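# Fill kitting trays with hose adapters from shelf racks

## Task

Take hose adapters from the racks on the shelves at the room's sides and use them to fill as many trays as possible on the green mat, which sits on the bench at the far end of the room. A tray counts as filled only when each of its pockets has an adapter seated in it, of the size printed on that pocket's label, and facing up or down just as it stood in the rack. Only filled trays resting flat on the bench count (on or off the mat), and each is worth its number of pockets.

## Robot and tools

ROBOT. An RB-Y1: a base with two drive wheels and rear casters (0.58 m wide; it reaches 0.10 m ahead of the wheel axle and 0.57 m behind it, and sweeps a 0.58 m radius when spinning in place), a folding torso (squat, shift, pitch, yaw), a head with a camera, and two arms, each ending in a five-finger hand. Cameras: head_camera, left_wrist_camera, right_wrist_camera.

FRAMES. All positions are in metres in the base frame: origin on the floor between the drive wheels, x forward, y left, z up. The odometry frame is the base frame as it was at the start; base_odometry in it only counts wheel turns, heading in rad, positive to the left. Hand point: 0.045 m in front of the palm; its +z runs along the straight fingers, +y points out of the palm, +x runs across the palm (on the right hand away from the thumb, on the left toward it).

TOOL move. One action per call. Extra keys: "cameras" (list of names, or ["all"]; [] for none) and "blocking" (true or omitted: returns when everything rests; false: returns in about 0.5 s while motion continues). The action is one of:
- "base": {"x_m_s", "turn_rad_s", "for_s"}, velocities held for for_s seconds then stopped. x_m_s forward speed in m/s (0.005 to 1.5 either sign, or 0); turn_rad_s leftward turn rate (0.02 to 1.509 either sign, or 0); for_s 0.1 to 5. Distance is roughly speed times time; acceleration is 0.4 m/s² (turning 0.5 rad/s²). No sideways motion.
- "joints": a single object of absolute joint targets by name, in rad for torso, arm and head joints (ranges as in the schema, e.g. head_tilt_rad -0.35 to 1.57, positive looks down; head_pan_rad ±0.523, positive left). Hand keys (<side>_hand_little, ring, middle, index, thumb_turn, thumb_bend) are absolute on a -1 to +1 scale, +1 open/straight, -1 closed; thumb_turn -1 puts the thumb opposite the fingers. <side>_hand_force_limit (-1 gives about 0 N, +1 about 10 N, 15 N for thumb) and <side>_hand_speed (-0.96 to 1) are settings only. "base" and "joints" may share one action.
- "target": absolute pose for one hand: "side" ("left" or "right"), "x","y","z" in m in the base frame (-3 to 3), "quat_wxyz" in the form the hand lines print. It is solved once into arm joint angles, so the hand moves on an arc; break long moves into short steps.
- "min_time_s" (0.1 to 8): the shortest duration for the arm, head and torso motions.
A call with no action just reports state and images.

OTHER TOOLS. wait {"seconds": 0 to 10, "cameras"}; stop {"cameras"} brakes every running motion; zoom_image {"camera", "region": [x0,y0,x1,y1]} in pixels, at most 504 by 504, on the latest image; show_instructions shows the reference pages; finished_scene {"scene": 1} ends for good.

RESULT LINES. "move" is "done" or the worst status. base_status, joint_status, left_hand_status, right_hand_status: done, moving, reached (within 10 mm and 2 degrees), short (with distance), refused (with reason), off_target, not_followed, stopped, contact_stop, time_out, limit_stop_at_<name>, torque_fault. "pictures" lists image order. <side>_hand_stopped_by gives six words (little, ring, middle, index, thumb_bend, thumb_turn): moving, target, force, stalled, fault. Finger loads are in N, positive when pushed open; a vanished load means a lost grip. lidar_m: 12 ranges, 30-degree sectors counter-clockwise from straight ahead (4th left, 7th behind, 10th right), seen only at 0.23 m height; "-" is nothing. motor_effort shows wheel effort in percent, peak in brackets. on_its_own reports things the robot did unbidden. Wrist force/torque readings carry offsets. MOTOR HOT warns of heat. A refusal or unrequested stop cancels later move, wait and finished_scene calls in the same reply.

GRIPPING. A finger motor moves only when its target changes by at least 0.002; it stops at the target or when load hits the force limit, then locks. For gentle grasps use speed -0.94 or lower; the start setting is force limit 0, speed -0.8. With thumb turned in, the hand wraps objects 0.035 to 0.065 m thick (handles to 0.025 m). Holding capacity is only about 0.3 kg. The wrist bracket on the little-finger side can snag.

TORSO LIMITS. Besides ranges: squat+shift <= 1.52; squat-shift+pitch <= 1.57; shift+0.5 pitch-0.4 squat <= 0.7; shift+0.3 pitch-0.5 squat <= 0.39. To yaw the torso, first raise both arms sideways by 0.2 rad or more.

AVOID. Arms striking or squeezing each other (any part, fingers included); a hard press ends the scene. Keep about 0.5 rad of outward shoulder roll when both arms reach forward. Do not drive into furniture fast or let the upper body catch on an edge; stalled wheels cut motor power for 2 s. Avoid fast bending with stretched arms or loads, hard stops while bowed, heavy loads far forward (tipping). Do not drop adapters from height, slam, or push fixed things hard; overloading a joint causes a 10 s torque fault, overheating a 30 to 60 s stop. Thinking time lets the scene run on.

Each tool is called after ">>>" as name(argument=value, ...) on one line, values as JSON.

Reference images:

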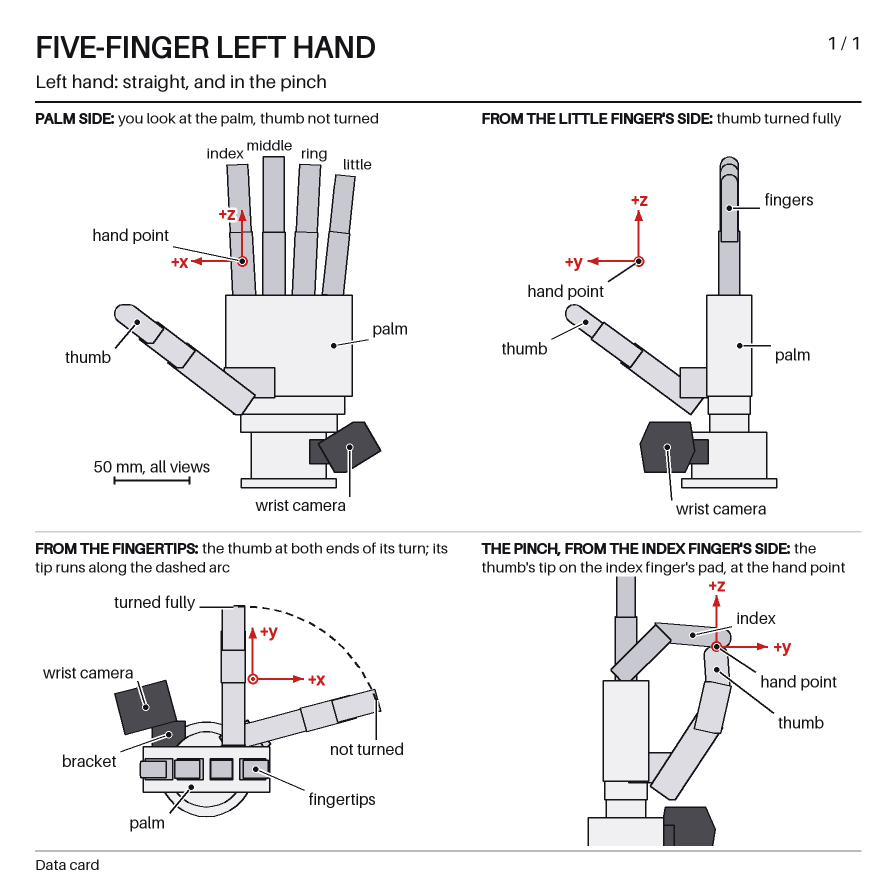

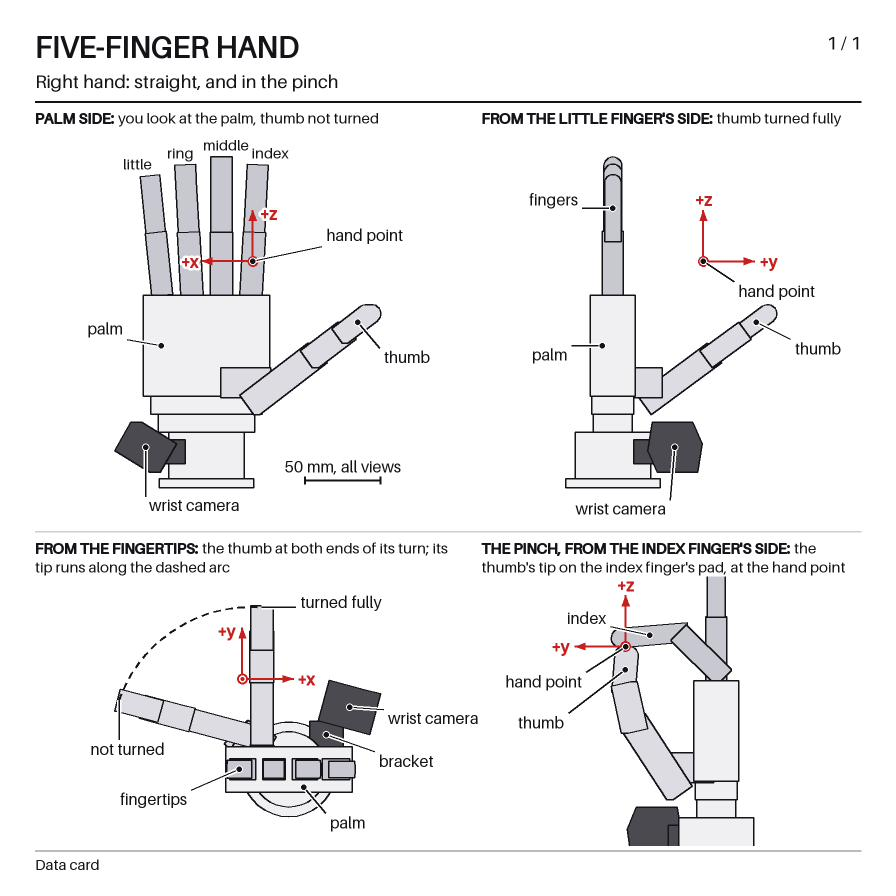

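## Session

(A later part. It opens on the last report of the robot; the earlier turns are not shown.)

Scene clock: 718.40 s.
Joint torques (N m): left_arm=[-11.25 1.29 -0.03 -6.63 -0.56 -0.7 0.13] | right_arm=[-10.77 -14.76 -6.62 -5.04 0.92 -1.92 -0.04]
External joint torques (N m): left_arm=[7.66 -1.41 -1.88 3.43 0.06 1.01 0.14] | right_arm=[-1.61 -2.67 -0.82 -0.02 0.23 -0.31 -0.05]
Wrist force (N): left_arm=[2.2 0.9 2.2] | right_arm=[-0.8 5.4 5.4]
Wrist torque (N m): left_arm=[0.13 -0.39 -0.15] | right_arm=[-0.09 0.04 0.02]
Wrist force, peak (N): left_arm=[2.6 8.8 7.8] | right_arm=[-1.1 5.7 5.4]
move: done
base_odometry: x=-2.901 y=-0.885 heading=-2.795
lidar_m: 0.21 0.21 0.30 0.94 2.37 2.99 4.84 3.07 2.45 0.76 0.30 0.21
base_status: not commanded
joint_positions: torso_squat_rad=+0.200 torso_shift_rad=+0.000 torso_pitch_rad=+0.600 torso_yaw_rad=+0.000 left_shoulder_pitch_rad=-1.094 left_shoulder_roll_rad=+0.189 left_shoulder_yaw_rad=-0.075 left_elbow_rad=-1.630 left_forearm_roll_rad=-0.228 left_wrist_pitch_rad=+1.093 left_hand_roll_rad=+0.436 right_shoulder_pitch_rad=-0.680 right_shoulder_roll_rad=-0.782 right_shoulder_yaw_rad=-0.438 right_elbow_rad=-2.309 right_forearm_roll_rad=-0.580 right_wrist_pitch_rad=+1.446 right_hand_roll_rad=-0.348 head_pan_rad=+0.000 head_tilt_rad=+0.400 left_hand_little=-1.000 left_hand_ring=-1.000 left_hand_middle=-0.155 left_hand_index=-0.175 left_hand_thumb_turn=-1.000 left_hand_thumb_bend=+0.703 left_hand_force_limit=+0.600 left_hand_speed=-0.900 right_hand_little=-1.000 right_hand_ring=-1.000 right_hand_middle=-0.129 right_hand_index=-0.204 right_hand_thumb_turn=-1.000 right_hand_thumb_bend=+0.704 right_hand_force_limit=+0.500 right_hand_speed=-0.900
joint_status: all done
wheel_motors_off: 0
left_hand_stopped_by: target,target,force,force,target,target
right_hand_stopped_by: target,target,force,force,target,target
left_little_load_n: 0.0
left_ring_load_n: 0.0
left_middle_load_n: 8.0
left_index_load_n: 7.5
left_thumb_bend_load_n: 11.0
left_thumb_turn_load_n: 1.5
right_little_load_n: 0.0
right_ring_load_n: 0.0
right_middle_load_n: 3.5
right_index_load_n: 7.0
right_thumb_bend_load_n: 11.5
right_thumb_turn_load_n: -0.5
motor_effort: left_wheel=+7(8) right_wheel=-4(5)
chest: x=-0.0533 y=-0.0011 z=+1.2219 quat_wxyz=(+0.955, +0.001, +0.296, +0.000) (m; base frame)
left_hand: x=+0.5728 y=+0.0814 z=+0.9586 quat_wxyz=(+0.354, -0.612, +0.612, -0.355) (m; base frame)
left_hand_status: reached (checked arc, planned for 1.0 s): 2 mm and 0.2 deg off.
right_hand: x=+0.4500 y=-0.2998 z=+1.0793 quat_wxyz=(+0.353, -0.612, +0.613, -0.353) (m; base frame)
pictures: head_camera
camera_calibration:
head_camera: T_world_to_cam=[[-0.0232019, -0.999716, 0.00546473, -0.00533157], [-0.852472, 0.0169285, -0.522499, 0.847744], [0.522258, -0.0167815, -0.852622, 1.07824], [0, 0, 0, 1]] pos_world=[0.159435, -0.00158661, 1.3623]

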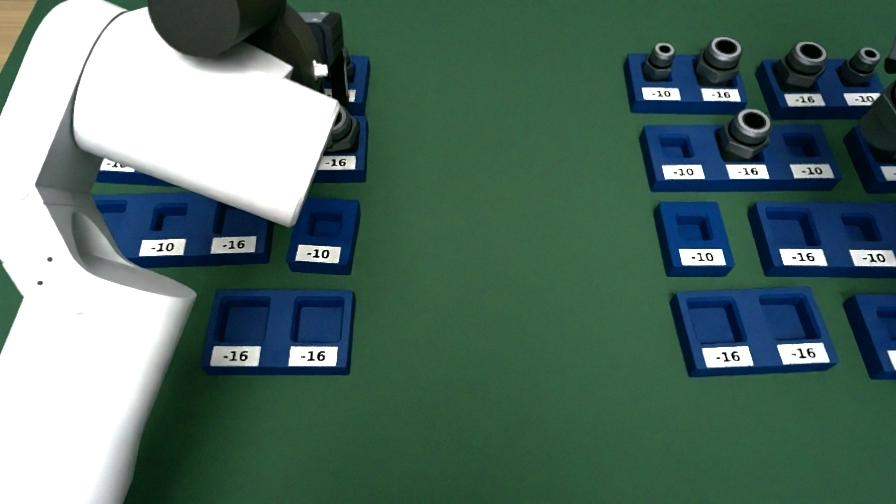

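>>> move(joints={"left_hand_speed":-0.7,"left_hand_index":0.2,"left_hand_middle":0.2,"left_hand_thumb_bend":0.88})

>>> move(target={"side":"left","x":0.5645,"y":0.0814,"z":1.015,"quat_wxyz":[0.3536,-0.6124,0.6124,-0.3536]}, min_time_s=1.2)

>>> move(joints={"left_shoulder_pitch_rad":-0.794,"left_shoulder_roll_rad":0.567,"left_shoulder_yaw_rad":0.675,"left_elbow_rad":-2.223,"left_forearm_roll_rad":0.595,"left_wrist_pitch_rad":1.559,"left_hand_roll_rad":-0.012,"left_hand_speed":0,"left_hand_index":-0.05,"left_hand_middle":-0.02,"left_hand_thumb_bend":0.6,"left_hand_force_limit":0.5}, min_time_s=1.5)

>>> move(target={"side":"right","x":0.448,"y":-0.3006,"z":1.0,"quat_wxyz":[0.3536,-0.6124,0.6124,-0.3536]}, min_time_s=1)

>>> move(target={"side":"right","x":0.4557,"y":-0.3006,"z":0.958,"quat_wxyz":[0.3536,-0.6124,0.6124,-0.3536]}, min_time_s=1, cameras=["head_camera"])

>>> zoom_image(camera="head_camera", region=[756, 170, 856, 270])

Scene clock: 719.87 s.
Joint torques (N m): left_arm=[-14.28 2.56 0.01 -9.19 -0.6 -1.07 0.22] | right_arm=[-9.95 -14.85 -6.26 -5.12 0.74 -1.85 -0.11]
External joint torques (N m): left_arm=[4.62 -0.14 -1.83 0.87 0.01 0.64 0.23] | right_arm=[-0.78 -2.76 -0.46 -0.09 0.06 -0.25 -0.12]
Wrist force (N): left_arm=[2.6 6.8 6.6] | right_arm=[-0.2 4.5 5.0]
Wrist torque (N m): left_arm=[0.35 -0.34 -0.24] | right_arm=[-0.17 -0.06 0.01]
Wrist force, peak (N): left_arm=[2.4 7.1 7.2] | right_arm=[-0.9 5.5 5.6]
move: done
base_odometry: x=-2.901 y=-0.885 heading=-2.795
lidar_m: 0.20 0.23 0.31 0.95 2.37 3.00 4.84 3.07 2.44 0.78 0.30 0.22
base_status: not commanded
joint_positions: torso_squat_rad=+0.200 torso_shift_rad=+0.000 torso_pitch_rad=+0.600 torso_yaw_rad=+0.000 left_shoulder_pitch_rad=-1.093 left_shoulder_roll_rad=+0.189 left_shoulder_yaw_rad=-0.075 left_elbow_rad=-1.630 left_forearm_roll_rad=-0.228 left_wrist_pitch_rad=+1.093 left_hand_roll_rad=+0.436 right_shoulder_pitch_rad=-0.680 right_shoulder_roll_rad=-0.782 right_shoulder_yaw_rad=-0.438 right_elbow_rad=-2.309 right_forearm_roll_rad=-0.580 right_wrist_pitch_rad=+1.446 right_hand_roll_rad=-0.348 head_pan_rad=+0.000 head_tilt_rad=+0.400 left_hand_little=-1.000 left_hand_ring=-1.000 left_hand_middle=+0.200 left_hand_index=+0.200 left_hand_thumb_turn=-1.000 left_hand_thumb_bend=+0.880 left_hand_force_limit=+0.600 left_hand_speed=-0.700 right_hand_little=-1.000 right_hand_ring=-1.000 right_hand_middle=-0.129 right_hand_index=-0.204 right_hand_thumb_turn=-1.000 right_hand_thumb_bend=+0.704 right_hand_force_limit=+0.500 right_hand_speed=-0.900
joint_status: all done
wheel_motors_off: 0
left_hand_stopped_by: target,target,target,target,target,target
right_hand_stopped_by: target,target,force,force,target,target
left_little_load_n: 0.0
left_ring_load_n: 0.0
left_middle_load_n: 0.0
left_index_load_n: 0.0
left_thumb_bend_load_n: 0.0
left_thumb_turn_load_n: 0.0
right_little_load_n: 0.0
right_ring_load_n: 0.5
right_middle_load_n: 3.5
right_index_load_n: 7.0
right_thumb_bend_load_n: 11.0
right_thumb_turn_load_n: -0.5
motor_effort: left_wheel=+5(9) right_wheel=-3(4)
chest: x=-0.0533 y=-0.0011 z=+1.2219 quat_wxyz=(+0.955, +0.001, +0.296, +0.000) (m; base frame)
left_hand: x=+0.5725 y=+0.0816 z=+0.9579 quat_wxyz=(+0.354, -0.612, +0.612, -0.354) (m; base frame)
right_hand: x=+0.4500 y=-0.2998 z=+1.0793 quat_wxyz=(+0.353, -0.612, +0.613, -0.353) (m; base frame)
pictures: none

Scene clock: 721.40 s.
Joint torques (N m): left_arm=[-17.32 4.4 3.72 -10.08 -0.39 -1.43 -0.32] | right_arm=[-10.23 -14.44 -6.19 -5.03 0.73 -1.88 0.01]
External joint torques (N m): left_arm=[1.92 1.37 1.84 -0.78 0.2 0.32 -0.31] | right_arm=[-1.07 -2.35 -0.39 -0.01 0.05 -0.28 0]
Wrist force (N): left_arm=[2.2 6.8 6.6] | right_arm=[-1.4 4.8 4.8]
Wrist torque (N m): left_arm=[0.34 -0.29 -0.44] | right_arm=[-0.13 0.10 -0.05]
Wrist force, peak (N): left_arm=[2.7 7.1 6.8] | right_arm=[-0.8 5.8 5.4]
move: done
base_odometry: x=-2.901 y=-0.885 heading=-2.795
lidar_m: 0.20 0.22 0.31 0.95 2.36 2.99 4.85 3.06 2.45 0.76 0.30 0.22
base_status: not commanded
joint_positions: torso_squat_rad=+0.200 torso_shift_rad=+0.000 torso_pitch_rad=+0.600 torso_yaw_rad=+0.000 left_shoulder_pitch_rad=-1.166 left_shoulder_roll_rad=+0.197 left_shoulder_yaw_rad=-0.051 left_elbow_rad=-1.757 left_forearm_roll_rad=-0.191 left_wrist_pitch_rad=+1.286 left_hand_roll_rad=+0.379 right_shoulder_pitch_rad=-0.680 right_shoulder_roll_rad=-0.782 right_shoulder_yaw_rad=-0.438 right_elbow_rad=-2.309 right_forearm_roll_rad=-0.580 right_wrist_pitch_rad=+1.446 right_hand_roll_rad=-0.348 head_pan_rad=+0.000 head_tilt_rad=+0.400 left_hand_little=-1.000 left_hand_ring=-1.000 left_hand_middle=+0.200 left_hand_index=+0.200 left_hand_thumb_turn=-1.000 left_hand_thumb_bend=+0.880 left_hand_force_limit=+0.600 left_hand_speed=-0.700 right_hand_little=-1.000 right_hand_ring=-1.000 right_hand_middle=-0.129 right_hand_index=-0.204 right_hand_thumb_turn=-1.000 right_hand_thumb_bend=+0.704 right_hand_force_limit=+0.500 right_hand_speed=-0.900
joint_status: all done
wheel_motors_off: 0
left_hand_stopped_by: target,target,target,target,target,target
right_hand_stopped_by: target,target,force,force,target,target
left_little_load_n: 0.5
left_ring_load_n: 0.0
left_middle_load_n: 0.0
left_index_load_n: 0.0
left_thumb_bend_load_n: 0.0
left_thumb_turn_load_n: 0.0
right_little_load_n: 0.0
right_ring_load_n: 0.0
right_middle_load_n: 3.0
right_index_load_n: 7.0
right_thumb_bend_load_n: 11.5
right_thumb_turn_load_n: -0.5
motor_effort: left_wheel=+8(9) right_wheel=-3(5)
chest: x=-0.0533 y=-0.0011 z=+1.2219 quat_wxyz=(+0.955, +0.001, +0.296, +0.000) (m; base frame)
left_hand: x=+0.5649 y=+0.0810 z=+1.0146 quat_wxyz=(+0.354, -0.612, +0.612, -0.354) (m; base frame)
left_hand_status: reached (checked arc, planned for 1.2 s): 1 mm and 0.0 deg off.
right_hand: x=+0.4500 y=-0.2998 z=+1.0793 quat_wxyz=(+0.353, -0.612, +0.613, -0.353) (m; base frame)
pictures: none

Scene clock: 723.20 s.
Joint torques (N m): left_arm=[-8.29 12.57 4.24 -6.94 -0.07 -1.6 0.08] | right_arm=[-10.39 -14.85 -6.26 -5.23 0.73 -1.92 0.02]
External joint torques (N m): left_arm=[2.31 0.07 0.81 -0.48 -0.13 0.29 0.09] | right_arm=[-1.23 -2.76 -0.46 -0.21 0.05 -0.32 0.02]
Wrist force (N): left_arm=[2.4 6.6 6.7] | right_arm=[-0.6 5.2 5.2]
Wrist torque (N m): left_arm=[0.29 -0.29 -0.40] | right_arm=[-0.08 -0.01 0.02]
Wrist force, peak (N): left_arm=[2.6 6.7 7.2] | right_arm=[-0.6 5.9 5.4]
move: done
base_odometry: x=-2.901 y=-0.885 heading=-2.795
lidar_m: 0.20 0.21 0.31 0.93 2.37 2.99 4.84 3.08 2.46 0.77 0.30 0.23
base_status: not commanded
joint_positions: torso_squat_rad=+0.200 torso_shift_rad=+0.000 torso_pitch_rad=+0.600 torso_yaw_rad=+0.000 left_shoulder_pitch_rad=-0.794 left_shoulder_roll_rad=+0.567 left_shoulder_yaw_rad=+0.675 left_elbow_rad=-2.223 left_forearm_roll_rad=+0.595 left_wrist_pitch_rad=+1.559 left_hand_roll_rad=-0.012 right_shoulder_pitch_rad=-0.680 right_shoulder_roll_rad=-0.782 right_shoulder_yaw_rad=-0.438 right_elbow_rad=-2.309 right_forearm_roll_rad=-0.580 right_wrist_pitch_rad=+1.446 right_hand_roll_rad=-0.348 head_pan_rad=+0.000 head_tilt_rad=+0.400 left_hand_little=-1.000 left_hand_ring=-1.000 left_hand_middle=-0.020 left_hand_index=-0.050 left_hand_thumb_turn=-1.000 left_hand_thumb_bend=+0.600 left_hand_force_limit=+0.500 left_hand_speed=+0.000 right_hand_little=-1.000 right_hand_ring=-1.000 right_hand_middle=-0.129 right_hand_index=-0.204 right_hand_thumb_turn=-1.000 right_hand_thumb_bend=+0.704 right_hand_force_limit=+0.500 right_hand_speed=-0.900
joint_status: all done
wheel_motors_off: 0
left_hand_stopped_by: target,target,target,target,target,target
right_hand_stopped_by: target,target,force,force,target,target
left_little_load_n: 0.0
left_ring_load_n: 0.0
left_middle_load_n: 0.0
left_index_load_n: 0.0
left_thumb_bend_load_n: 0.0
left_thumb_turn_load_n: 0.5
right_little_load_n: 0.0
right_ring_load_n: 0.0
right_middle_load_n: 4.0
right_index_load_n: 7.5
right_thumb_bend_load_n: 11.5
right_thumb_turn_load_n: -0.5
motor_effort: left_wheel=+7(8) right_wheel=-4(5)
chest: x=-0.0533 y=-0.0012 z=+1.2219 quat_wxyz=(+0.955, +0.001, +0.296, +0.000) (m; base frame)
left_hand: x=+0.4502 y=+0.3401 z=+1.0800 quat_wxyz=(+0.354, -0.612, +0.613, -0.353) (m; base frame)
right_hand: x=+0.4500 y=-0.2998 z=+1.0793 quat_wxyz=(+0.353, -0.612, +0.613, -0.353) (m; base frame)
pictures: none

Scene clock: 724.53 s.
Joint torques (N m): left_arm=[-8.25 12.85 4.32 -7.13 -0.01 -1.77 0.22] | right_arm=[-8.2 -11.69 -5.17 -7.1 0.62 -1.97 0.01]
External joint torques (N m): left_arm=[2.35 0.35 0.89 -0.68 -0.06 0.12 0.22] | right_arm=[-0.48 -1.23 0.3 -0.03 0.09 -0.31 0]
Wrist force (N): left_arm=[2.5 6.7 6.7] | right_arm=[-0.7 5.2 5.1]
Wrist torque (N m): left_arm=[0.31 -0.31 -0.42] | right_arm=[-0.07 0.00 0.04]
Wrist force, peak (N): left_arm=[2.6 6.8 6.9] | right_arm=[-1.1 5.5 5.2]
move: done
base_odometry: x=-2.901 y=-0.885 heading=-2.795
lidar_m: 0.20 0.22 0.31 0.94 2.35 3.00 4.86 3.08 2.45 0.76 0.30 0.21
base_status: not commanded
joint_positions: torso_squat_rad=+0.200 torso_shift_rad=+0.000 torso_pitch_rad=+0.600 torso_yaw_rad=+0.000 left_shoulder_pitch_rad=-0.794 left_shoulder_roll_rad=+0.567 left_shoulder_yaw_rad=+0.675 left_elbow_rad=-2.223 left_forearm_roll_rad=+0.595 left_wrist_pitch_rad=+1.559 left_hand_roll_rad=-0.012 right_shoulder_pitch_rad=-0.514 right_shoulder_roll_rad=-0.619 right_shoulder_yaw_rad=-0.366 right_elbow_rad=-2.245 right_forearm_roll_rad=-0.453 right_wrist_pitch_rad=+1.190 right_hand_roll_rad=-0.246 head_pan_rad=+0.000 head_tilt_rad=+0.400 left_hand_little=-1.000 left_hand_ring=-1.000 left_hand_middle=-0.020 left_hand_index=-0.050 left_hand_thumb_turn=-1.000 left_hand_thumb_bend=+0.600 left_hand_force_limit=+0.500 left_hand_speed=+0.000 right_hand_little=-1.000 right_hand_ring=-1.000 right_hand_middle=-0.129 right_hand_index=-0.204 right_hand_thumb_turn=-1.000 right_hand_thumb_bend=+0.704 right_hand_force_limit=+0.500 right_hand_speed=-0.900
joint_status: all done
wheel_motors_off: 0
left_hand_stopped_by: target,target,target,target,target,target
right_hand_stopped_by: target,target,force,force,target,target
left_little_load_n: 0.0
left_ring_load_n: 0.0
left_middle_load_n: 0.0
left_index_load_n: 0.0
left_thumb_bend_load_n: 0.0
left_thumb_turn_load_n: 0.0
right_little_load_n: 0.0
right_ring_load_n: 0.0
right_middle_load_n: 3.5
right_index_load_n: 7.0
right_thumb_bend_load_n: 11.5
right_thumb_turn_load_n: -0.5
motor_effort: left_wheel=+8(9) right_wheel=-4(5)
chest: x=-0.0533 y=-0.0012 z=+1.2219 quat_wxyz=(+0.955, +0.001, +0.296, +0.000) (m; base frame)
left_hand: x=+0.4502 y=+0.3401 z=+1.0800 quat_wxyz=(+0.354, -0.612, +0.613, -0.353) (m; base frame)
right_hand: x=+0.4479 y=-0.3007 z=+0.9998 quat_wxyz=(+0.353, -0.612, +0.613, -0.353) (m; base frame)
right_hand_status: reached (checked arc, planned for 1.0 s): 0 mm and 0.0 deg off.
pictures: none

Scene clock: 725.87 s.
Joint torques (N m): left_arm=[-7.88 12.3 3.92 -7.47 0.04 -1.75 -0.03] | right_arm=[-8 -10.92 -4.5 -7.8 0.7 -2.25 0.09]
External joint torques (N m): left_arm=[2.72 -0.19 0.49 -1.01 -0.01 0.13 -0.02] | right_arm=[-0.35 -1.06 0.72 0.15 0.25 -0.57 0.08]
Wrist force (N): left_arm=[2.3 7.0 6.8] | right_arm=[-0.9 4.5 4.9]
Wrist torque (N m): left_arm=[0.34 -0.28 -0.42] | right_arm=[-0.21 0.03 -0.06]
Wrist force, peak (N): left_arm=[2.6 6.9 6.8] | right_arm=[-1.0 5.3 5.5]
move: done
base_odometry: x=-2.901 y=-0.885 heading=-2.795
lidar_m: 0.20 0.21 0.30 0.95 2.36 2.99 4.85 3.07 2.45 0.77 0.30 0.21
base_status: not commanded
joint_positions: torso_squat_rad=+0.200 torso_shift_rad=+0.000 torso_pitch_rad=+0.600 torso_yaw_rad=+0.000 left_shoulder_pitch_rad=-0.794 left_shoulder_roll_rad=+0.567 left_shoulder_yaw_rad=+0.675 left_elbow_rad=-2.223 left_forearm_roll_rad=+0.595 left_wrist_pitch_rad=+1.559 left_hand_roll_rad=-0.012 right_shoulder_pitch_rad=-0.485 right_shoulder_roll_rad=-0.553 right_shoulder_yaw_rad=-0.317 right_elbow_rad=-2.142 right_forearm_roll_rad=-0.401 right_wrist_pitch_rad=+1.046 right_hand_roll_rad=-0.192 head_pan_rad=+0.000 head_tilt_rad=+0.400 left_hand_little=-1.000 left_hand_ring=-1.000 left_hand_middle=-0.020 left_hand_index=-0.050 left_hand_thumb_turn=-1.000 left_hand_thumb_bend=+0.600 left_hand_force_limit=+0.500 left_hand_speed=+0.000 right_hand_little=-1.000 right_hand_ring=-1.000 right_hand_middle=-0.129 right_hand_index=-0.204 right_hand_thumb_turn=-1.000 right_hand_thumb_bend=+0.704 right_hand_force_limit=+0.500 right_hand_speed=-0.900
joint_status: all done
wheel_motors_off: 0
left_hand_stopped_by: target,target,target,target,target,target
right_hand_stopped_by: target,target,force,force,target,target
left_little_load_n: 0.0
left_ring_load_n: 0.0
left_middle_load_n: 0.0
left_index_load_n: 0.0
left_thumb_bend_load_n: 0.0
left_thumb_turn_load_n: 0.0
right_little_load_n: 0.0
right_ring_load_n: 0.0
right_middle_load_n: 4.0
right_index_load_n: 7.5
right_thumb_bend_load_n: 11.5
right_thumb_turn_load_n: -0.5
motor_effort: left_wheel=+7(10) right_wheel=-4(5)
chest: x=-0.0533 y=-0.0012 z=+1.2219 quat_wxyz=(+0.955, +0.001, +0.296, +0.000) (m; base frame)
left_hand: x=+0.4502 y=+0.3401 z=+1.0800 quat_wxyz=(+0.354, -0.612, +0.613, -0.353) (m; base frame)
right_hand: x=+0.4553 y=-0.3007 z=+0.9580 quat_wxyz=(+0.353, -0.612, +0.613, -0.354) (m; base frame)
right_hand_status: reached (checked arc, planned for 1.0 s): 0 mm and 0.1 deg off.
pictures: head_camera
camera_calibration:
head_camera: T_world_to_cam=[[-0.0232875, -0.999714, 0.0054131, -0.00534798], [-0.852469, 0.0170284, -0.5225, 0.847746], [0.522259, -0.0167822, -0.852622, 1.07824], [0, 0, 0, 1]] pos_world=[0.159435, -0.00168701, 1.3623]

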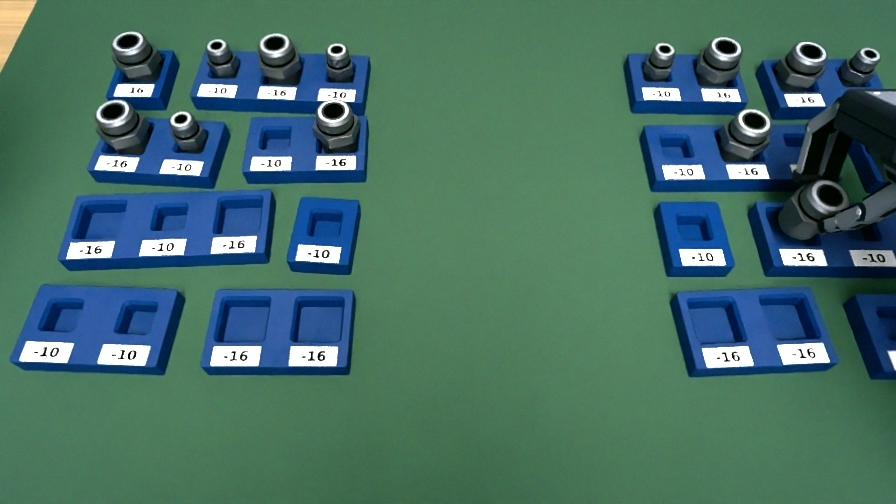

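Scaled by 5.040 from the camera's 896x504 image, which has a finer 1280x720 frame.

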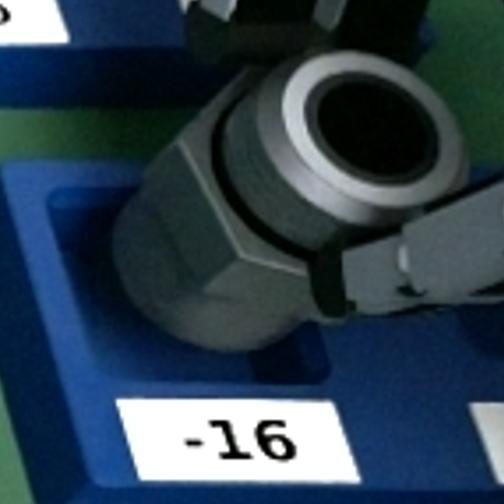

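>>> move(target={"side":"right","x":0.4553,"y":-0.299,"z":0.949,"quat_wxyz":[0.3536,-0.6124,0.6124,-0.3536]}, min_time_s=0.8)

>>> move(target={"side":"right","x":0.4553,"y":-0.299,"z":0.9405,"quat_wxyz":[0.3536,-0.6124,0.6124,-0.3536]}, min_time_s=1, cameras=["head_camera"])

>>> zoom_image(camera="head_camera", region=[756, 170, 856, 270])

Scene clock: 727.53 s.
Joint torques (N m): left_arm=[-8.06 12.64 4.17 -7.18 -0.07 -1.61 -0.06] | right_arm=[-7.93 -10.56 -4.54 -7.96 0.53 -2.29 0.23]
External joint torques (N m): left_arm=[2.54 0.15 0.74 -0.72 -0.12 0.27 -0.05] | right_arm=[-0.37 -0.91 0.59 0.14 0.1 -0.61 0.22]
Wrist force (N): left_arm=[2.6 6.8 6.5] | right_arm=[-0.7 5.0 5.4]
Wrist torque (N m): left_arm=[0.32 -0.34 -0.40] | right_arm=[-0.13 0.01 0.01]
Wrist force, peak (N): left_arm=[2.5 6.9 6.8] | right_arm=[-0.4 5.5 5.4]
move: done
base_odometry: x=-2.901 y=-0.885 heading=-2.795
lidar_m: 0.21 0.23 0.32 0.96 2.37 2.99 4.85 3.07 2.44 0.78 0.29 0.22
base_status: not commanded
joint_positions: torso_squat_rad=+0.200 torso_shift_rad=+0.000 torso_pitch_rad=+0.600 torso_yaw_rad=+0.000 left_shoulder_pitch_rad=-0.794 left_shoulder_roll_rad=+0.567 left_shoulder_yaw_rad=+0.675 left_elbow_rad=-2.223 left_forearm_roll_rad=+0.595 left_wrist_pitch_rad=+1.559 left_hand_roll_rad=-0.012 right_shoulder_pitch_rad=-0.475 right_shoulder_roll_rad=-0.538 right_shoulder_yaw_rad=-0.305 right_elbow_rad=-2.127 right_forearm_roll_rad=-0.388 right_wrist_pitch_rad=+1.018 right_hand_roll_rad=-0.184 head_pan_rad=+0.000 head_tilt_rad=+0.400 left_hand_little=-1.000 left_hand_ring=-1.000 left_hand_middle=-0.020 left_hand_index=-0.050 left_hand_thumb_turn=-1.000 left_hand_thumb_bend=+0.600 left_hand_force_limit=+0.500 left_hand_speed=+0.000 right_hand_little=-1.000 right_hand_ring=-1.000 right_hand_middle=-0.129 right_hand_index=-0.204 right_hand_thumb_turn=-1.000 right_hand_thumb_bend=+0.704 right_hand_force_limit=+0.500 right_hand_speed=-0.900
joint_status: all done
wheel_motors_off: 0
left_hand_stopped_by: target,target,target,target,target,target
right_hand_stopped_by: target,target,force,force,target,target
left_little_load_n: 0.0
left_ring_load_n: 0.0
left_middle_load_n: 0.0
left_index_load_n: 0.0
left_thumb_bend_load_n: 0.0
left_thumb_turn_load_n: 0.0
right_little_load_n: 0.0
right_ring_load_n: 0.0
right_middle_load_n: 3.5
right_index_load_n: 7.0
right_thumb_bend_load_n: 11.5
right_thumb_turn_load_n: -0.5
motor_effort: left_wheel=+6(10) right_wheel=-4(5)
chest: x=-0.0533 y=-0.0012 z=+1.2219 quat_wxyz=(+0.955, +0.001, +0.296, +0.000) (m; base frame)
left_hand: x=+0.4502 y=+0.3401 z=+1.0800 quat_wxyz=(+0.354, -0.612, +0.613, -0.353) (m; base frame)
right_hand: x=+0.4549 y=-0.2990 z=+0.9491 quat_wxyz=(+0.353, -0.613, +0.613, -0.353) (m; base frame)
right_hand_status: reached (checked arc, planned for 0.8 s): 0 mm and 0.1 deg off.
pictures: none

Scene clock: 728.87 s.
Joint torques (N m): left_arm=[-8.1 12.73 4.38 -7.18 -0.02 -1.8 -0.14] | right_arm=[-7.54 -10.27 -4.29 -7.8 0.57 -1.98 0.17]
External joint torques (N m): left_arm=[2.49 0.24 0.96 -0.72 -0.08 0.08 -0.13] | right_arm=[-0.06 -0.75 0.8 0.43 0.15 -0.29 0.16]
Wrist force (N): left_arm=[2.5 6.9 6.8] | right_arm=[-0.8 3.3 4.8]
Wrist torque (N m): left_arm=[0.33 -0.30 -0.42] | right_arm=[-0.17 -0.05 -0.02]
Wrist force, peak (N): left_arm=[2.5 6.9 6.9] | right_arm=[-0.9 5.2 5.3]
move: done
base_odometry: x=-2.901 y=-0.885 heading=-2.795
lidar_m: 0.20 0.22 0.31 0.96 2.38 3.01 4.84 3.07 2.44 0.77 0.30 0.22
base_status: not commanded
joint_positions: torso_squat_rad=+0.200 torso_shift_rad=+0.000 torso_pitch_rad=+0.600 torso_yaw_rad=+0.000 left_shoulder_pitch_rad=-0.794 left_shoulder_roll_rad=+0.567 left_shoulder_yaw_rad=+0.675 left_elbow_rad=-2.223 left_forearm_roll_rad=+0.595 left_wrist_pitch_rad=+1.559 left_hand_roll_rad=-0.012 right_shoulder_pitch_rad=-0.467 right_shoulder_roll_rad=-0.527 right_shoulder_yaw_rad=-0.296 right_elbow_rad=-2.108 right_forearm_roll_rad=-0.380 right_wrist_pitch_rad=+0.988 right_hand_roll_rad=-0.176 head_pan_rad=+0.000 head_tilt_rad=+0.400 left_hand_little=-1.000 left_hand_ring=-1.000 left_hand_middle=-0.020 left_hand_index=-0.050 left_hand_thumb_turn=-1.000 left_hand_thumb_bend=+0.600 left_hand_force_limit=+0.500 left_hand_speed=+0.000 right_hand_little=-1.000 right_hand_ring=-1.000 right_hand_middle=-0.129 right_hand_index=-0.204 right_hand_thumb_turn=-1.000 right_hand_thumb_bend=+0.704 right_hand_force_limit=+0.500 right_hand_speed=-0.900
joint_status: all done
wheel_motors_off: 0
left_hand_stopped_by: target,target,target,target,target,target
right_hand_stopped_by: target,target,force,force,target,target
left_little_load_n: 0.0
left_ring_load_n: 0.0
left_middle_load_n: 0.0
left_index_load_n: 0.0
left_thumb_bend_load_n: 0.5
left_thumb_turn_load_n: 0.0
right_little_load_n: 0.5
right_ring_load_n: 0.0
right_middle_load_n: 3.5
right_index_load_n: 7.5
right_thumb_bend_load_n: 11.5
right_thumb_turn_load_n: -0.5
motor_effort: left_wheel=+5(9) right_wheel=-5(5)
chest: x=-0.0533 y=-0.0012 z=+1.2219 quat_wxyz=(+0.955, +0.001, +0.296, +0.000) (m; base frame)
left_hand: x=+0.4502 y=+0.3401 z=+1.0800 quat_wxyz=(+0.354, -0.612, +0.613, -0.353) (m; base frame)
right_hand: x=+0.4550 y=-0.2991 z=+0.9407 quat_wxyz=(+0.353, -0.612, +0.612, -0.354) (m; base frame)
right_hand_status: reached (checked arc, planned for 1.0 s): 0 mm and 0.0 deg off.
pictures: head_camera
camera_calibration:
head_camera: T_world_to_cam=[[-0.0232875, -0.999714, 0.0054131, -0.00534798], [-0.852469, 0.0170284, -0.5225, 0.847746], [0.522259, -0.0167822, -0.852622, 1.07824], [0, 0, 0, 1]] pos_world=[0.159435, -0.00168701, 1.3623]

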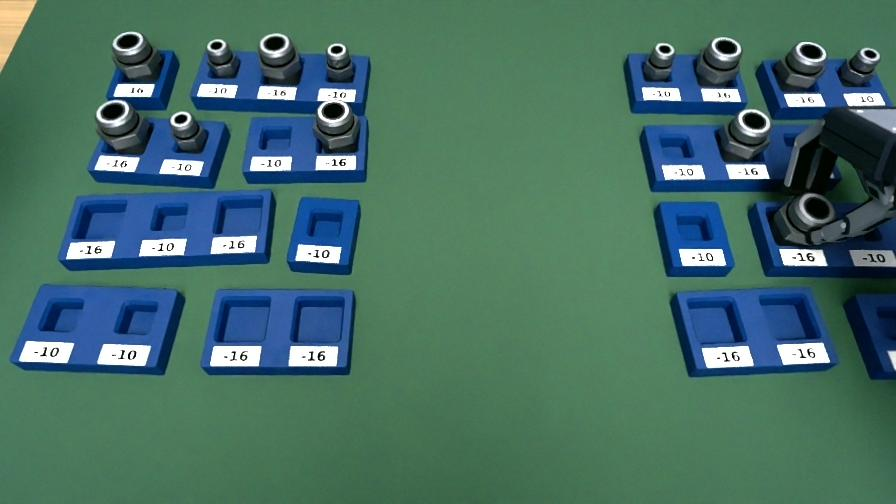

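Scaled by 5.040 from the camera's 896x504 image, which has a finer 1280x720 frame.

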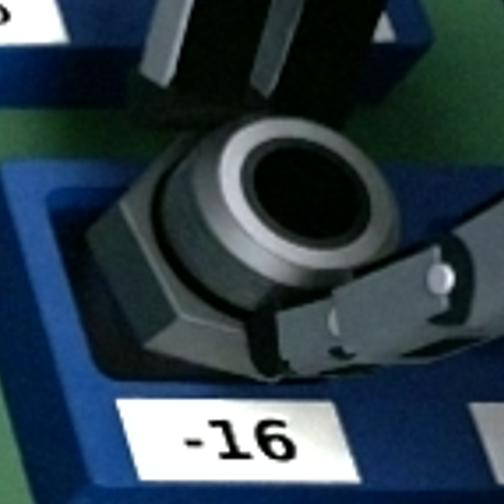

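>>> move(joints={"right_hand_speed":-0.7,"right_hand_index":0.2,"right_hand_middle":0.2,"right_hand_thumb_bend":0.88})

>>> move(target={"side":"right","x":0.447,"y":-0.299,"z":1.01,"quat_wxyz":[0.3536,-0.6124,0.6124,-0.3536]}, min_time_s=1.2)

>>> move(base={"x_m_s":-0.2,"for_s":0.87}, joints={"left_shoulder_pitch_rad":-0.066,"left_shoulder_roll_rad":0.351,"left_shoulder_yaw_rad":0.025,"left_elbow_rad":-2.511,"left_forearm_roll_rad":0.102,"left_wrist_pitch_rad":1.218,"left_hand_roll_rad":0.302,"right_shoulder_pitch_rad":-0.073,"right_shoulder_roll_rad":-0.509,"right_shoulder_yaw_rad":0.052,"right_elbow_rad":-2.513,"right_forearm_roll_rad":-0.069,"right_wrist_pitch_rad":1.21,"right_hand_roll_rad":-0.483,"torso_pitch_rad":0.3,"torso_squat_rad":0.4,"head_tilt_rad":0.7,"right_hand_speed":0,"right_hand_index":-0.05,"right_hand_middle":-0.02,"right_hand_thumb_bend":0.6}, min_time_s=1.5)

>>> move(base={"turn_rad_s":-0.45,"for_s":1.035})

>>> move(base={"x_m_s":-0.9,"for_s":3.3})

>>> move(base={"turn_rad_s":0.8893,"for_s":2.267})

>>> move(base={"x_m_s":0.35,"for_s":1.2}, cameras=["head_camera"])

>>> zoom_image(camera="head_camera", region=[370, 120, 630, 220])

Scene clock: 731.13 s.
Joint torques (N m): left_arm=[-8.25 12.84 3.88 -7.09 -0.05 -1.75 0.2] | right_arm=[-7.05 -10.01 -4.24 -7.64 0.55 -1.64 0.17]
External joint torques (N m): left_arm=[2.35 0.35 0.46 -0.63 -0.1 0.14 0.21] | right_arm=[0.44 -0.49 0.85 0.59 0.14 0.05 0.16]
Wrist force (N): left_arm=[2.4 6.7 6.7] | right_arm=[-0.8 3.2 3.8]
Wrist torque (N m): left_arm=[0.31 -0.31 -0.41] | right_arm=[-0.14 0.06 0.02]
Wrist force, peak (N): left_arm=[2.5 7.0 7.1] | right_arm=[-1.5 3.7 4.9]
move: done
base_odometry: x=-2.901 y=-0.885 heading=-2.795
lidar_m: 0.21 0.22 0.31 0.95 2.38 3.00 4.85 3.07 2.46 0.77 0.29 0.21
base_status: not commanded
joint_positions: torso_squat_rad=+0.200 torso_shift_rad=+0.000 torso_pitch_rad=+0.600 torso_yaw_rad=+0.000 left_shoulder_pitch_rad=-0.794 left_shoulder_roll_rad=+0.567 left_shoulder_yaw_rad=+0.675 left_elbow_rad=-2.223 left_forearm_roll_rad=+0.595 left_wrist_pitch_rad=+1.559 left_hand_roll_rad=-0.012 right_shoulder_pitch_rad=-0.467 right_shoulder_roll_rad=-0.527 right_shoulder_yaw_rad=-0.296 right_elbow_rad=-2.108 right_forearm_roll_rad=-0.380 right_wrist_pitch_rad=+0.988 right_hand_roll_rad=-0.176 head_pan_rad=+0.000 head_tilt_rad=+0.400 left_hand_little=-1.000 left_hand_ring=-1.000 left_hand_middle=-0.020 left_hand_index=-0.050 left_hand_thumb_turn=-1.000 left_hand_thumb_bend=+0.600 left_hand_force_limit=+0.500 left_hand_speed=+0.000 right_hand_little=-1.000 right_hand_ring=-1.000 right_hand_middle=+0.200 right_hand_index=+0.200 right_hand_thumb_turn=-1.000 right_hand_thumb_bend=+0.880 right_hand_force_limit=+0.500 right_hand_speed=-0.700
joint_status: all done
wheel_motors_off: 0
left_hand_stopped_by: target,target,target,target,target,target
right_hand_stopped_by: target,target,target,target,target,target
left_little_load_n: 0.0
left_ring_load_n: 0.0
left_middle_load_n: 0.0
left_index_load_n: 0.0
left_thumb_bend_load_n: 0.0
left_thumb_turn_load_n: 0.0
right_little_load_n: 0.0
right_ring_load_n: 0.0
right_middle_load_n: 0.0
right_index_load_n: 0.0
right_thumb_bend_load_n: 0.0
right_thumb_turn_load_n: 0.0
motor_effort: left_wheel=+7(8) right_wheel=-4(4)
chest: x=-0.0533 y=-0.0012 z=+1.2219 quat_wxyz=(+0.955, +0.001, +0.296, +0.000) (m; base frame)
left_hand: x=+0.4502 y=+0.3401 z=+1.0800 quat_wxyz=(+0.354, -0.612, +0.613, -0.353) (m; base frame)
right_hand: x=+0.4550 y=-0.2991 z=+0.9407 quat_wxyz=(+0.353, -0.612, +0.612, -0.354) (m; base frame)
pictures: none

Scene clock: 732.67 s.
Joint torques (N m): left_arm=[-7.64 13.19 5.06 -7.12 -0.04 -1.66 0.16] | right_arm=[-8.74 -13.48 -6.01 -6.59 0.39 -1.35 -0.37]
External joint torques (N m): left_arm=[2.96 0.7 1.64 -0.66 -0.09 0.22 0.16] | right_arm=[-0.95 -2.95 -0.53 0.27 -0.16 0.31 -0.38]
Wrist force (N): left_arm=[2.5 6.8 6.7] | right_arm=[-0.8 3.2 3.8]
Wrist torque (N m): left_arm=[0.33 -0.31 -0.41] | right_arm=[-0.12 0.03 -0.17]
Wrist force, peak (N): left_arm=[2.5 7.2 6.8] | right_arm=[-0.7 4.1 4.5]
move: done
base_odometry: x=-2.901 y=-0.885 heading=-2.795
lidar_m: 0.21 0.22 0.32 0.95 2.36 3.00 4.84 3.07 2.46 0.77 0.29 0.22
base_status: not commanded
joint_positions: torso_squat_rad=+0.200 torso_shift_rad=+0.000 torso_pitch_rad=+0.600 torso_yaw_rad=+0.000 left_shoulder_pitch_rad=-0.794 left_shoulder_roll_rad=+0.567 left_shoulder_yaw_rad=+0.675 left_elbow_rad=-2.223 left_forearm_roll_rad=+0.595 left_wrist_pitch_rad=+1.559 left_hand_roll_rad=-0.012 right_shoulder_pitch_rad=-0.525 right_shoulder_roll_rad=-0.632 right_shoulder_yaw_rad=-0.372 right_elbow_rad=-2.267 right_forearm_roll_rad=-0.458 right_wrist_pitch_rad=+1.220 right_hand_roll_rad=-0.261 head_pan_rad=+0.000 head_tilt_rad=+0.400 left_hand_little=-1.000 left_hand_ring=-1.000 left_hand_middle=-0.020 left_hand_index=-0.050 left_hand_thumb_turn=-1.000 left_hand_thumb_bend=+0.600 left_hand_force_limit=+0.500 left_hand_speed=+0.000 right_hand_little=-1.000 right_hand_ring=-1.000 right_hand_middle=+0.200 right_hand_index=+0.200 right_hand_thumb_turn=-1.000 right_hand_thumb_bend=+0.880 right_hand_force_limit=+0.500 right_hand_speed=-0.700
joint_status: all done
wheel_motors_off: 0
left_hand_stopped_by: target,target,target,target,target,target
right_hand_stopped_by: target,target,target,target,target,target
left_little_load_n: 0.0
left_ring_load_n: 0.0
left_middle_load_n: 0.0
left_index_load_n: 0.0
left_thumb_bend_load_n: 0.0
left_thumb_turn_load_n: 0.0
right_little_load_n: 0.0
right_ring_load_n: 0.0
right_middle_load_n: 0.0
right_index_load_n: -0.5
right_thumb_bend_load_n: 0.0
right_thumb_turn_load_n: 0.0
motor_effort: left_wheel=+6(9) right_wheel=-3(5)
chest: x=-0.0533 y=-0.0012 z=+1.2219 quat_wxyz=(+0.955, +0.001, +0.296, +0.000) (m; base frame)
left_hand: x=+0.4502 y=+0.3401 z=+1.0800 quat_wxyz=(+0.354, -0.612, +0.613, -0.353) (m; base frame)
right_hand: x=+0.4470 y=-0.2988 z=+1.0094 quat_wxyz=(+0.354, -0.612, +0.612, -0.355) (m; base frame)
right_hand_status: reached (checked arc, planned for 1.2 s): 1 mm and 0.2 deg off.
pictures: none

Scene clock: 734.47 s.
Joint torques (N m): left_arm=[-4.18 4.34 2.41 -9.32 -0.51 -1.49 0.25] | right_arm=[-5.84 -6.26 -3.57 -7.39 0.8 -1.61 -0.42]
External joint torques (N m): left_arm=[1.89 0.01 -0.93 -0.35 -0.05 0.31 0.26] | right_arm=[-0.36 -0.57 0.67 0.45 -0.08 -0.09 -0.43]
Wrist force (N): left_arm=[2.8 6.7 6.3] | right_arm=[-0.7 2.6 4.1]
Wrist torque (N m): left_arm=[0.36 -0.39 -0.23] | right_arm=[-0.24 -0.07 -0.21]
Wrist force, peak (N): left_arm=[2.1 7.1 7.1] | right_arm=[-0.9 4.2 4.0]
move: done
base_odometry: x=-2.738 y=-0.826 heading=-2.796
lidar_m: 0.38 0.40 0.56 2.26 2.37 2.86 4.67 2.94 2.45 1.39 0.55 0.39
base_status: done (sent for 0.87 of 0.87 s)
joint_positions: torso_squat_rad=+0.400 torso_shift_rad=+0.000 torso_pitch_rad=+0.300 torso_yaw_rad=+0.000 left_shoulder_pitch_rad=-0.066 left_shoulder_roll_rad=+0.351 left_shoulder_yaw_rad=+0.025 left_elbow_rad=-2.511 left_forearm_roll_rad=+0.102 left_wrist_pitch_rad=+1.218 left_hand_roll_rad=+0.302 right_shoulder_pitch_rad=-0.073 right_shoulder_roll_rad=-0.509 right_shoulder_yaw_rad=+0.052 right_elbow_rad=-2.513 right_forearm_roll_rad=-0.069 right_wrist_pitch_rad=+1.210 right_hand_roll_rad=-0.483 head_pan_rad=+0.000 head_tilt_rad=+0.700 left_hand_little=-1.000 left_hand_ring=-1.000 left_hand_middle=-0.020 left_hand_index=-0.050 left_hand_thumb_turn=-1.000 left_hand_thumb_bend=+0.600 left_hand_force_limit=+0.500 left_hand_speed=+0.000 right_hand_little=-1.000 right_hand_ring=-1.000 right_hand_middle=-0.020 right_hand_index=-0.050 right_hand_thumb_turn=-1.000 right_hand_thumb_bend=+0.600 right_hand_force_limit=+0.500 right_hand_speed=+0.000
joint_status: all done
wheel_motors_off: 0
left_hand_stopped_by: target,target,target,target,target,target
right_hand_stopped_by: target,target,target,target,target,target
left_little_load_n: 0.0
left_ring_load_n: 0.0
left_middle_load_n: -0.5
left_index_load_n: 0.0
left_thumb_bend_load_n: 0.0
left_thumb_turn_load_n: 0.0
right_little_load_n: 0.0
right_ring_load_n: 0.0
right_middle_load_n: 0.0
right_index_load_n: 0.0
right_thumb_bend_load_n: 0.0
right_thumb_turn_load_n: 0.0
motor_effort: left_wheel=-10(30) right_wheel=-1(21)
chest: x=-0.1367 y=-0.0012 z=+1.2209 quat_wxyz=(+0.989, +0.001, +0.149, +0.000) (m; base frame)
left_hand: x=+0.2801 y=+0.2198 z=+0.9809 quat_wxyz=(+0.356, -0.613, +0.611, -0.353) (m; base frame)
right_hand: x=+0.2800 y=-0.2193 z=+0.9802 quat_wxyz=(+0.353, -0.611, +0.612, -0.356) (m; base frame)
pictures: none

Scene clock: 736.70 s.
Joint torques (N m): left_arm=[-4.93 3.96 2.55 -9.76 -0.63 -1.55 0.29] | right_arm=[-5.47 -6.1 -3.56 -7.51 0.81 -1.58 -0.35]
External joint torques (N m): left_arm=[1.14 -0.37 -0.78 -0.79 -0.17 0.25 0.3] | right_arm=[0.01 -0.41 0.68 0.33 -0.07 -0.06 -0.35]
Wrist force (N): left_arm=[2.5 6.8 6.5] | right_arm=[-0.8 3.9 4.1]
Wrist torque (N m): left_arm=[0.33 -0.34 -0.23] | right_arm=[-0.02 0.01 -0.14]
Wrist force, peak (N): left_arm=[2.9 6.8 6.8] | right_arm=[-1.6 3.6 4.4]
move: done
base_odometry: x=-2.738 y=-0.826 heading=+3.023
lidar_m: 0.39 0.38 0.41 0.60 2.26 2.42 2.88 4.68 2.94 2.41 1.16 0.51
base_status: done (sent for 1.03 of 1.03 s)
joint_positions: torso_squat_rad=+0.400 torso_shift_rad=+0.000 torso_pitch_rad=+0.300 torso_yaw_rad=+0.000 left_shoulder_pitch_rad=-0.066 left_shoulder_roll_rad=+0.351 left_shoulder_yaw_rad=+0.025 left_elbow_rad=-2.511 left_forearm_roll_rad=+0.102 left_wrist_pitch_rad=+1.218 left_hand_roll_rad=+0.302 right_shoulder_pitch_rad=-0.073 right_shoulder_roll_rad=-0.509 right_shoulder_yaw_rad=+0.052 right_elbow_rad=-2.513 right_forearm_roll_rad=-0.069 right_wrist_pitch_rad=+1.210 right_hand_roll_rad=-0.483 head_pan_rad=+0.000 head_tilt_rad=+0.700 left_hand_little=-1.000 left_hand_ring=-1.000 left_hand_middle=-0.020 left_hand_index=-0.050 left_hand_thumb_turn=-1.000 left_hand_thumb_bend=+0.600 left_hand_force_limit=+0.500 left_hand_speed=+0.000 right_hand_little=-1.000 right_hand_ring=-1.000 right_hand_middle=-0.020 right_hand_index=-0.050 right_hand_thumb_turn=-1.000 right_hand_thumb_bend=+0.600 right_hand_force_limit=+0.500 right_hand_speed=+0.000
joint_status: not commanded
wheel_motors_off: 0
left_hand_stopped_by: target,target,target,target,target,target
right_hand_stopped_by: target,target,target,target,target,target
left_little_load_n: 0.0
left_ring_load_n: 0.0
left_middle_load_n: 0.0
left_index_load_n: 0.0
left_thumb_bend_load_n: 0.0
left_thumb_turn_load_n: 0.0
right_little_load_n: 0.0
right_ring_load_n: 0.0
right_middle_load_n: 0.0
right_index_load_n: 0.0
right_thumb_bend_load_n: -0.5
right_thumb_turn_load_n: 0.0
motor_effort: left_wheel=+6(39) right_wheel=+3(21)
chest: x=-0.1367 y=-0.0012 z=+1.2209 quat_wxyz=(+0.989, +0.001, +0.149, +0.000) (m; base frame)
left_hand: x=+0.2802 y=+0.2198 z=+0.9808 quat_wxyz=(+0.356, -0.613, +0.611, -0.353) (m; base frame)
right_hand: x=+0.2800 y=-0.2193 z=+0.9802 quat_wxyz=(+0.353, -0.611, +0.612, -0.356) (m; base frame)
pictures: none

Scene clock: 742.70 s.
Joint torques (N m): left_arm=[-4.53 4.48 2.48 -9.09 -0.59 -1.45 0.32] | right_arm=[-6.52 -5.95 -3.76 -7.25 0.86 -1.44 -0.31]
External joint torques (N m): left_arm=[1.54 0.15 -0.85 -0.12 -0.13 0.35 0.33] | right_arm=[-1.04 -0.26 0.48 0.59 -0.01 0.08 -0.32]
Wrist force (N): left_arm=[2.5 6.6 6.5] | right_arm=[-0.6 3.3 3.3]
Wrist torque (N m): left_arm=[0.31 -0.32 -0.22] | right_arm=[-0.07 0.05 -0.18]
Wrist force, peak (N): left_arm=[2.6 6.7 7.0] | right_arm=[-0.5 3.7 5.1]
move: done
base_odometry: x=+0.211 y=-1.179 heading=+3.022
lidar_m: 3.13 2.97 0.79 0.75 0.81 0.73 1.29 1.99 2.14 3.14 3.21 3.86
base_status: done (sent for 3.3 of 3.3 s)
joint_positions: torso_squat_rad=+0.400 torso_shift_rad=+0.000 torso_pitch_rad=+0.300 torso_yaw_rad=+0.000 left_shoulder_pitch_rad=-0.066 left_shoulder_roll_rad=+0.351 left_shoulder_yaw_rad=+0.025 left_elbow_rad=-2.511 left_forearm_roll_rad=+0.102 left_wrist_pitch_rad=+1.218 left_hand_roll_rad=+0.302 right_shoulder_pitch_rad=-0.073 right_shoulder_roll_rad=-0.509 right_shoulder_yaw_rad=+0.052 right_elbow_rad=-2.513 right_forearm_roll_rad=-0.069 right_wrist_pitch_rad=+1.210 right_hand_roll_rad=-0.483 head_pan_rad=+0.000 head_tilt_rad=+0.700 left_hand_little=-1.000 left_hand_ring=-1.000 left_hand_middle=-0.020 left_hand_index=-0.050 left_hand_thumb_turn=-1.000 left_hand_thumb_bend=+0.600 left_hand_force_limit=+0.500 left_hand_speed=+0.000 right_hand_little=-1.000 right_hand_ring=-1.000 right_hand_middle=-0.020 right_hand_index=-0.050 right_hand_thumb_turn=-1.000 right_hand_thumb_bend=+0.600 right_hand_force_limit=+0.500 right_hand_speed=+0.000
joint_status: not commanded
wheel_motors_off: 0
left_hand_stopped_by: target,target,target,target,target,target
right_hand_stopped_by: target,target,target,target,target,target
left_little_load_n: 0.0
left_ring_load_n: 0.0
left_middle_load_n: 0.0
left_index_load_n: 0.0
left_thumb_bend_load_n: 0.0
left_thumb_turn_load_n: 0.0
right_little_load_n: 0.0
right_ring_load_n: 0.0
right_middle_load_n: 0.0
right_index_load_n: 0.0
right_thumb_bend_load_n: 0.0
right_thumb_turn_load_n: 0.0
motor_effort: left_wheel=-10(44) right_wheel=+7(25)
chest: x=-0.1366 y=-0.0012 z=+1.2209 quat_wxyz=(+0.989, +0.001, +0.149, +0.000) (m; base frame)
left_hand: x=+0.2802 y=+0.2198 z=+0.9808 quat_wxyz=(+0.356, -0.613, +0.611, -0.353) (m; base frame)
right_hand: x=+0.2800 y=-0.2193 z=+0.9801 quat_wxyz=(+0.353, -0.611, +0.612, -0.355) (m; base frame)
pictures: none

Scene clock: 747.07 s.
Joint torques (N m): left_arm=[-4.67 4.19 2.7 -9.01 -0.63 -1.45 0.02] | right_arm=[-6.39 -6.18 -3.87 -7.24 0.79 -1.49 -0.26]
External joint torques (N m): left_arm=[1.4 -0.14 -0.64 -0.03 -0.17 0.35 0.02] | right_arm=[-0.92 -0.49 0.36 0.6 -0.09 0.03 -0.26]
Wrist force (N): left_arm=[2.4 6.7 6.3] | right_arm=[-0.6 3.6 4.0]
Wrist torque (N m): left_arm=[0.35 -0.32 -0.23] | right_arm=[-0.08 -0.05 -0.18]
Wrist force, peak (N): left_arm=[3.0 6.7 6.8] | right_arm=[-0.9 4.6 4.5]
move: done
base_odometry: x=+0.211 y=-1.179 heading=-1.246
lidar_m: 0.80 0.73 1.16 1.97 2.06 2.85 3.21 3.75 3.19 3.08 1.44 0.76
base_status: done (sent for 2.27 of 2.27 s)
joint_positions: torso_squat_rad=+0.400 torso_shift_rad=+0.000 torso_pitch_rad=+0.300 torso_yaw_rad=+0.000 left_shoulder_pitch_rad=-0.066 left_shoulder_roll_rad=+0.351 left_shoulder_yaw_rad=+0.025 left_elbow_rad=-2.511 left_forearm_roll_rad=+0.102 left_wrist_pitch_rad=+1.218 left_hand_roll_rad=+0.302 right_shoulder_pitch_rad=-0.073 right_shoulder_roll_rad=-0.509 right_shoulder_yaw_rad=+0.052 right_elbow_rad=-2.513 right_forearm_roll_rad=-0.069 right_wrist_pitch_rad=+1.210 right_hand_roll_rad=-0.483 head_pan_rad=+0.000 head_tilt_rad=+0.700 left_hand_little=-1.000 left_hand_ring=-1.000 left_hand_middle=-0.020 left_hand_index=-0.050 left_hand_thumb_turn=-1.000 left_hand_thumb_bend=+0.600 left_hand_force_limit=+0.500 left_hand_speed=+0.000 right_hand_little=-1.000 right_hand_ring=-1.000 right_hand_middle=-0.020 right_hand_index=-0.050 right_hand_thumb_turn=-1.000 right_hand_thumb_bend=+0.600 right_hand_force_limit=+0.500 right_hand_speed=+0.000
joint_status: not commanded
wheel_motors_off: 0
left_hand_stopped_by: target,target,target,target,target,target
right_hand_stopped_by: target,target,target,target,target,target
left_little_load_n: 0.0
left_ring_load_n: 0.0
left_middle_load_n: 0.0
left_index_load_n: 0.0
left_thumb_bend_load_n: 0.0
left_thumb_turn_load_n: 0.0
right_little_load_n: 0.0
right_ring_load_n: 0.0
right_middle_load_n: 0.0
right_index_load_n: 0.0
right_thumb_bend_load_n: 0.0
right_thumb_turn_load_n: 0.0
motor_effort: left_wheel=+3(37) right_wheel=+5(23)
chest: x=-0.1366 y=-0.0011 z=+1.2209 quat_wxyz=(+0.989, +0.001, +0.149, +0.000) (m; base frame)
left_hand: x=+0.2802 y=+0.2198 z=+0.9808 quat_wxyz=(+0.356, -0.613, +0.611, -0.353) (m; base frame)
right_hand: x=+0.2800 y=-0.2192 z=+0.9801 quat_wxyz=(+0.353, -0.611, +0.612, -0.355) (m; base frame)
pictures: none

Scene clock: 749.70 s.
Joint torques (N m): left_arm=[-6 3.59 2.41 -9.26 -0.66 -1.6 0.1] | right_arm=[-5.15 -5.73 -3.91 -7.39 0.89 -1.44 -0.31]
External joint torques (N m): left_arm=[0.06 -0.74 -0.93 -0.29 -0.2 0.2 0.11] | right_arm=[0.33 -0.05 0.32 0.45 0.02 0.07 -0.31]
Wrist force (N): left_arm=[2.7 6.7 6.6] | right_arm=[-0.5 3.2 4.1]
Wrist torque (N m): left_arm=[0.32 -0.36 -0.20] | right_arm=[-0.17 -0.04 -0.17]
Wrist force, peak (N): left_arm=[2.4 6.9 7.0] | right_arm=[-1.6 3.9 4.0]
move: done
base_odometry: x=+0.345 y=-1.577 heading=-1.245
lidar_m: 0.39 0.41 0.44 1.34 2.05 2.83 3.63 4.19 3.19 2.29 0.50 0.63
base_status: done (sent for 1.2 of 1.2 s)
joint_positions: torso_squat_rad=+0.400 torso_shift_rad=+0.000 torso_pitch_rad=+0.300 torso_yaw_rad=+0.000 left_shoulder_pitch_rad=-0.066 left_shoulder_roll_rad=+0.351 left_shoulder_yaw_rad=+0.025 left_elbow_rad=-2.511 left_forearm_roll_rad=+0.102 left_wrist_pitch_rad=+1.218 left_hand_roll_rad=+0.302 right_shoulder_pitch_rad=-0.073 right_shoulder_roll_rad=-0.509 right_shoulder_yaw_rad=+0.052 right_elbow_rad=-2.513 right_forearm_roll_rad=-0.069 right_wrist_pitch_rad=+1.210 right_hand_roll_rad=-0.483 head_pan_rad=+0.000 head_tilt_rad=+0.700 left_hand_little=-1.000 left_hand_ring=-1.000 left_hand_middle=-0.020 left_hand_index=-0.050 left_hand_thumb_turn=-1.000 left_hand_thumb_bend=+0.600 left_hand_force_limit=+0.500 left_hand_speed=+0.000 right_hand_little=-1.000 right_hand_ring=-1.000 right_hand_middle=-0.020 right_hand_index=-0.050 right_hand_thumb_turn=-1.000 right_hand_thumb_bend=+0.600 right_hand_force_limit=+0.500 right_hand_speed=+0.000
joint_status: not commanded
wheel_motors_off: 0
left_hand_stopped_by: target,target,target,target,target,target
right_hand_stopped_by: target,target,target,target,target,target
left_little_load_n: 0.0
left_ring_load_n: 0.0
left_middle_load_n: 0.0
left_index_load_n: 0.0
left_thumb_bend_load_n: 0.0
left_thumb_turn_load_n: 0.0
right_little_load_n: 0.0
right_ring_load_n: 0.0
right_middle_load_n: 0.0
right_index_load_n: 0.0
right_thumb_bend_load_n: 0.0
right_thumb_turn_load_n: 0.0
motor_effort: left_wheel=+7(41) right_wheel=-4(24)
chest: x=-0.1365 y=-0.0011 z=+1.2208 quat_wxyz=(+0.989, +0.001, +0.149, +0.000) (m; base frame)
left_hand: x=+0.2802 y=+0.2198 z=+0.9807 quat_wxyz=(+0.356, -0.613, +0.611, -0.353) (m; base frame)
right_hand: x=+0.2801 y=-0.2192 z=+0.9801 quat_wxyz=(+0.353, -0.611, +0.612, -0.355) (m; base frame)
pictures: head_camera
camera_calibration:
head_camera: T_world_to_cam=[[-0.0229632, -0.999722, 0.0052615, -0.00843643], [-0.852521, 0.0168325, -0.522421, 0.749329], [0.522188, -0.016482, -0.852671, 1.17465], [0, 0, 0, 1]] pos_world=[0.0252359, -0.00168659, 1.3931]

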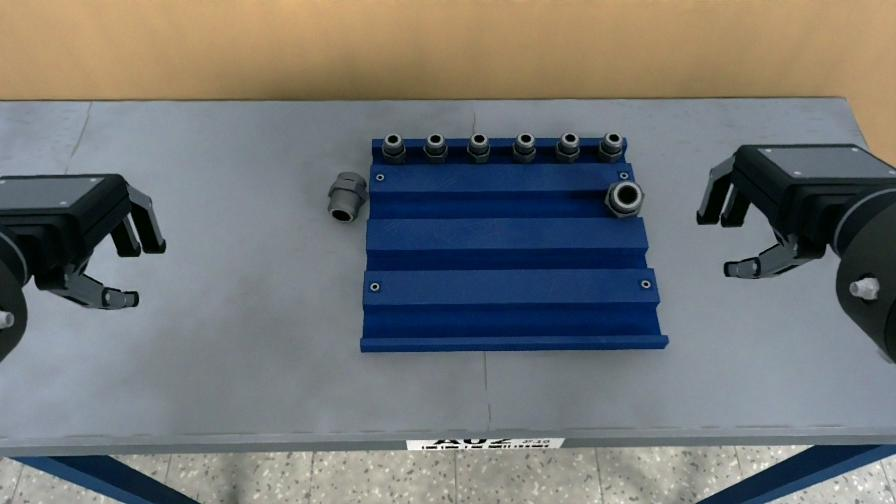

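Scaled by 1.938 from the camera's 896x504 image, which has a finer 1280x720 frame.

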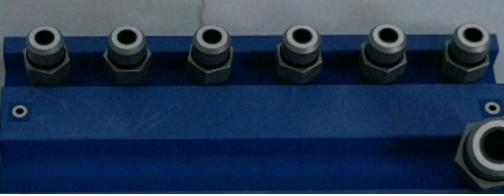

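>>> zoom_image(camera="head_camera", region=[378, 120, 458, 170])

>>> zoom_image(camera="head_camera", region=[500, 120, 580, 170])

Scaled by 6.300 from the camera's 896x504 image, which has a finer 1280x720 frame.

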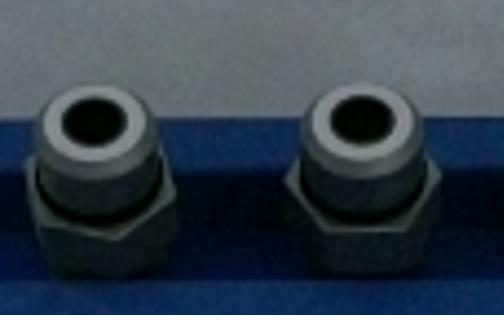

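Scaled by 6.300 from the camera's 896x504 image, which has a finer 1280x720 frame.

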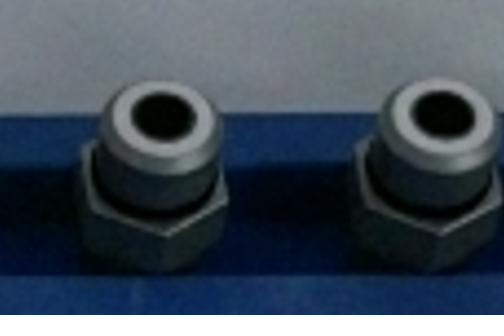

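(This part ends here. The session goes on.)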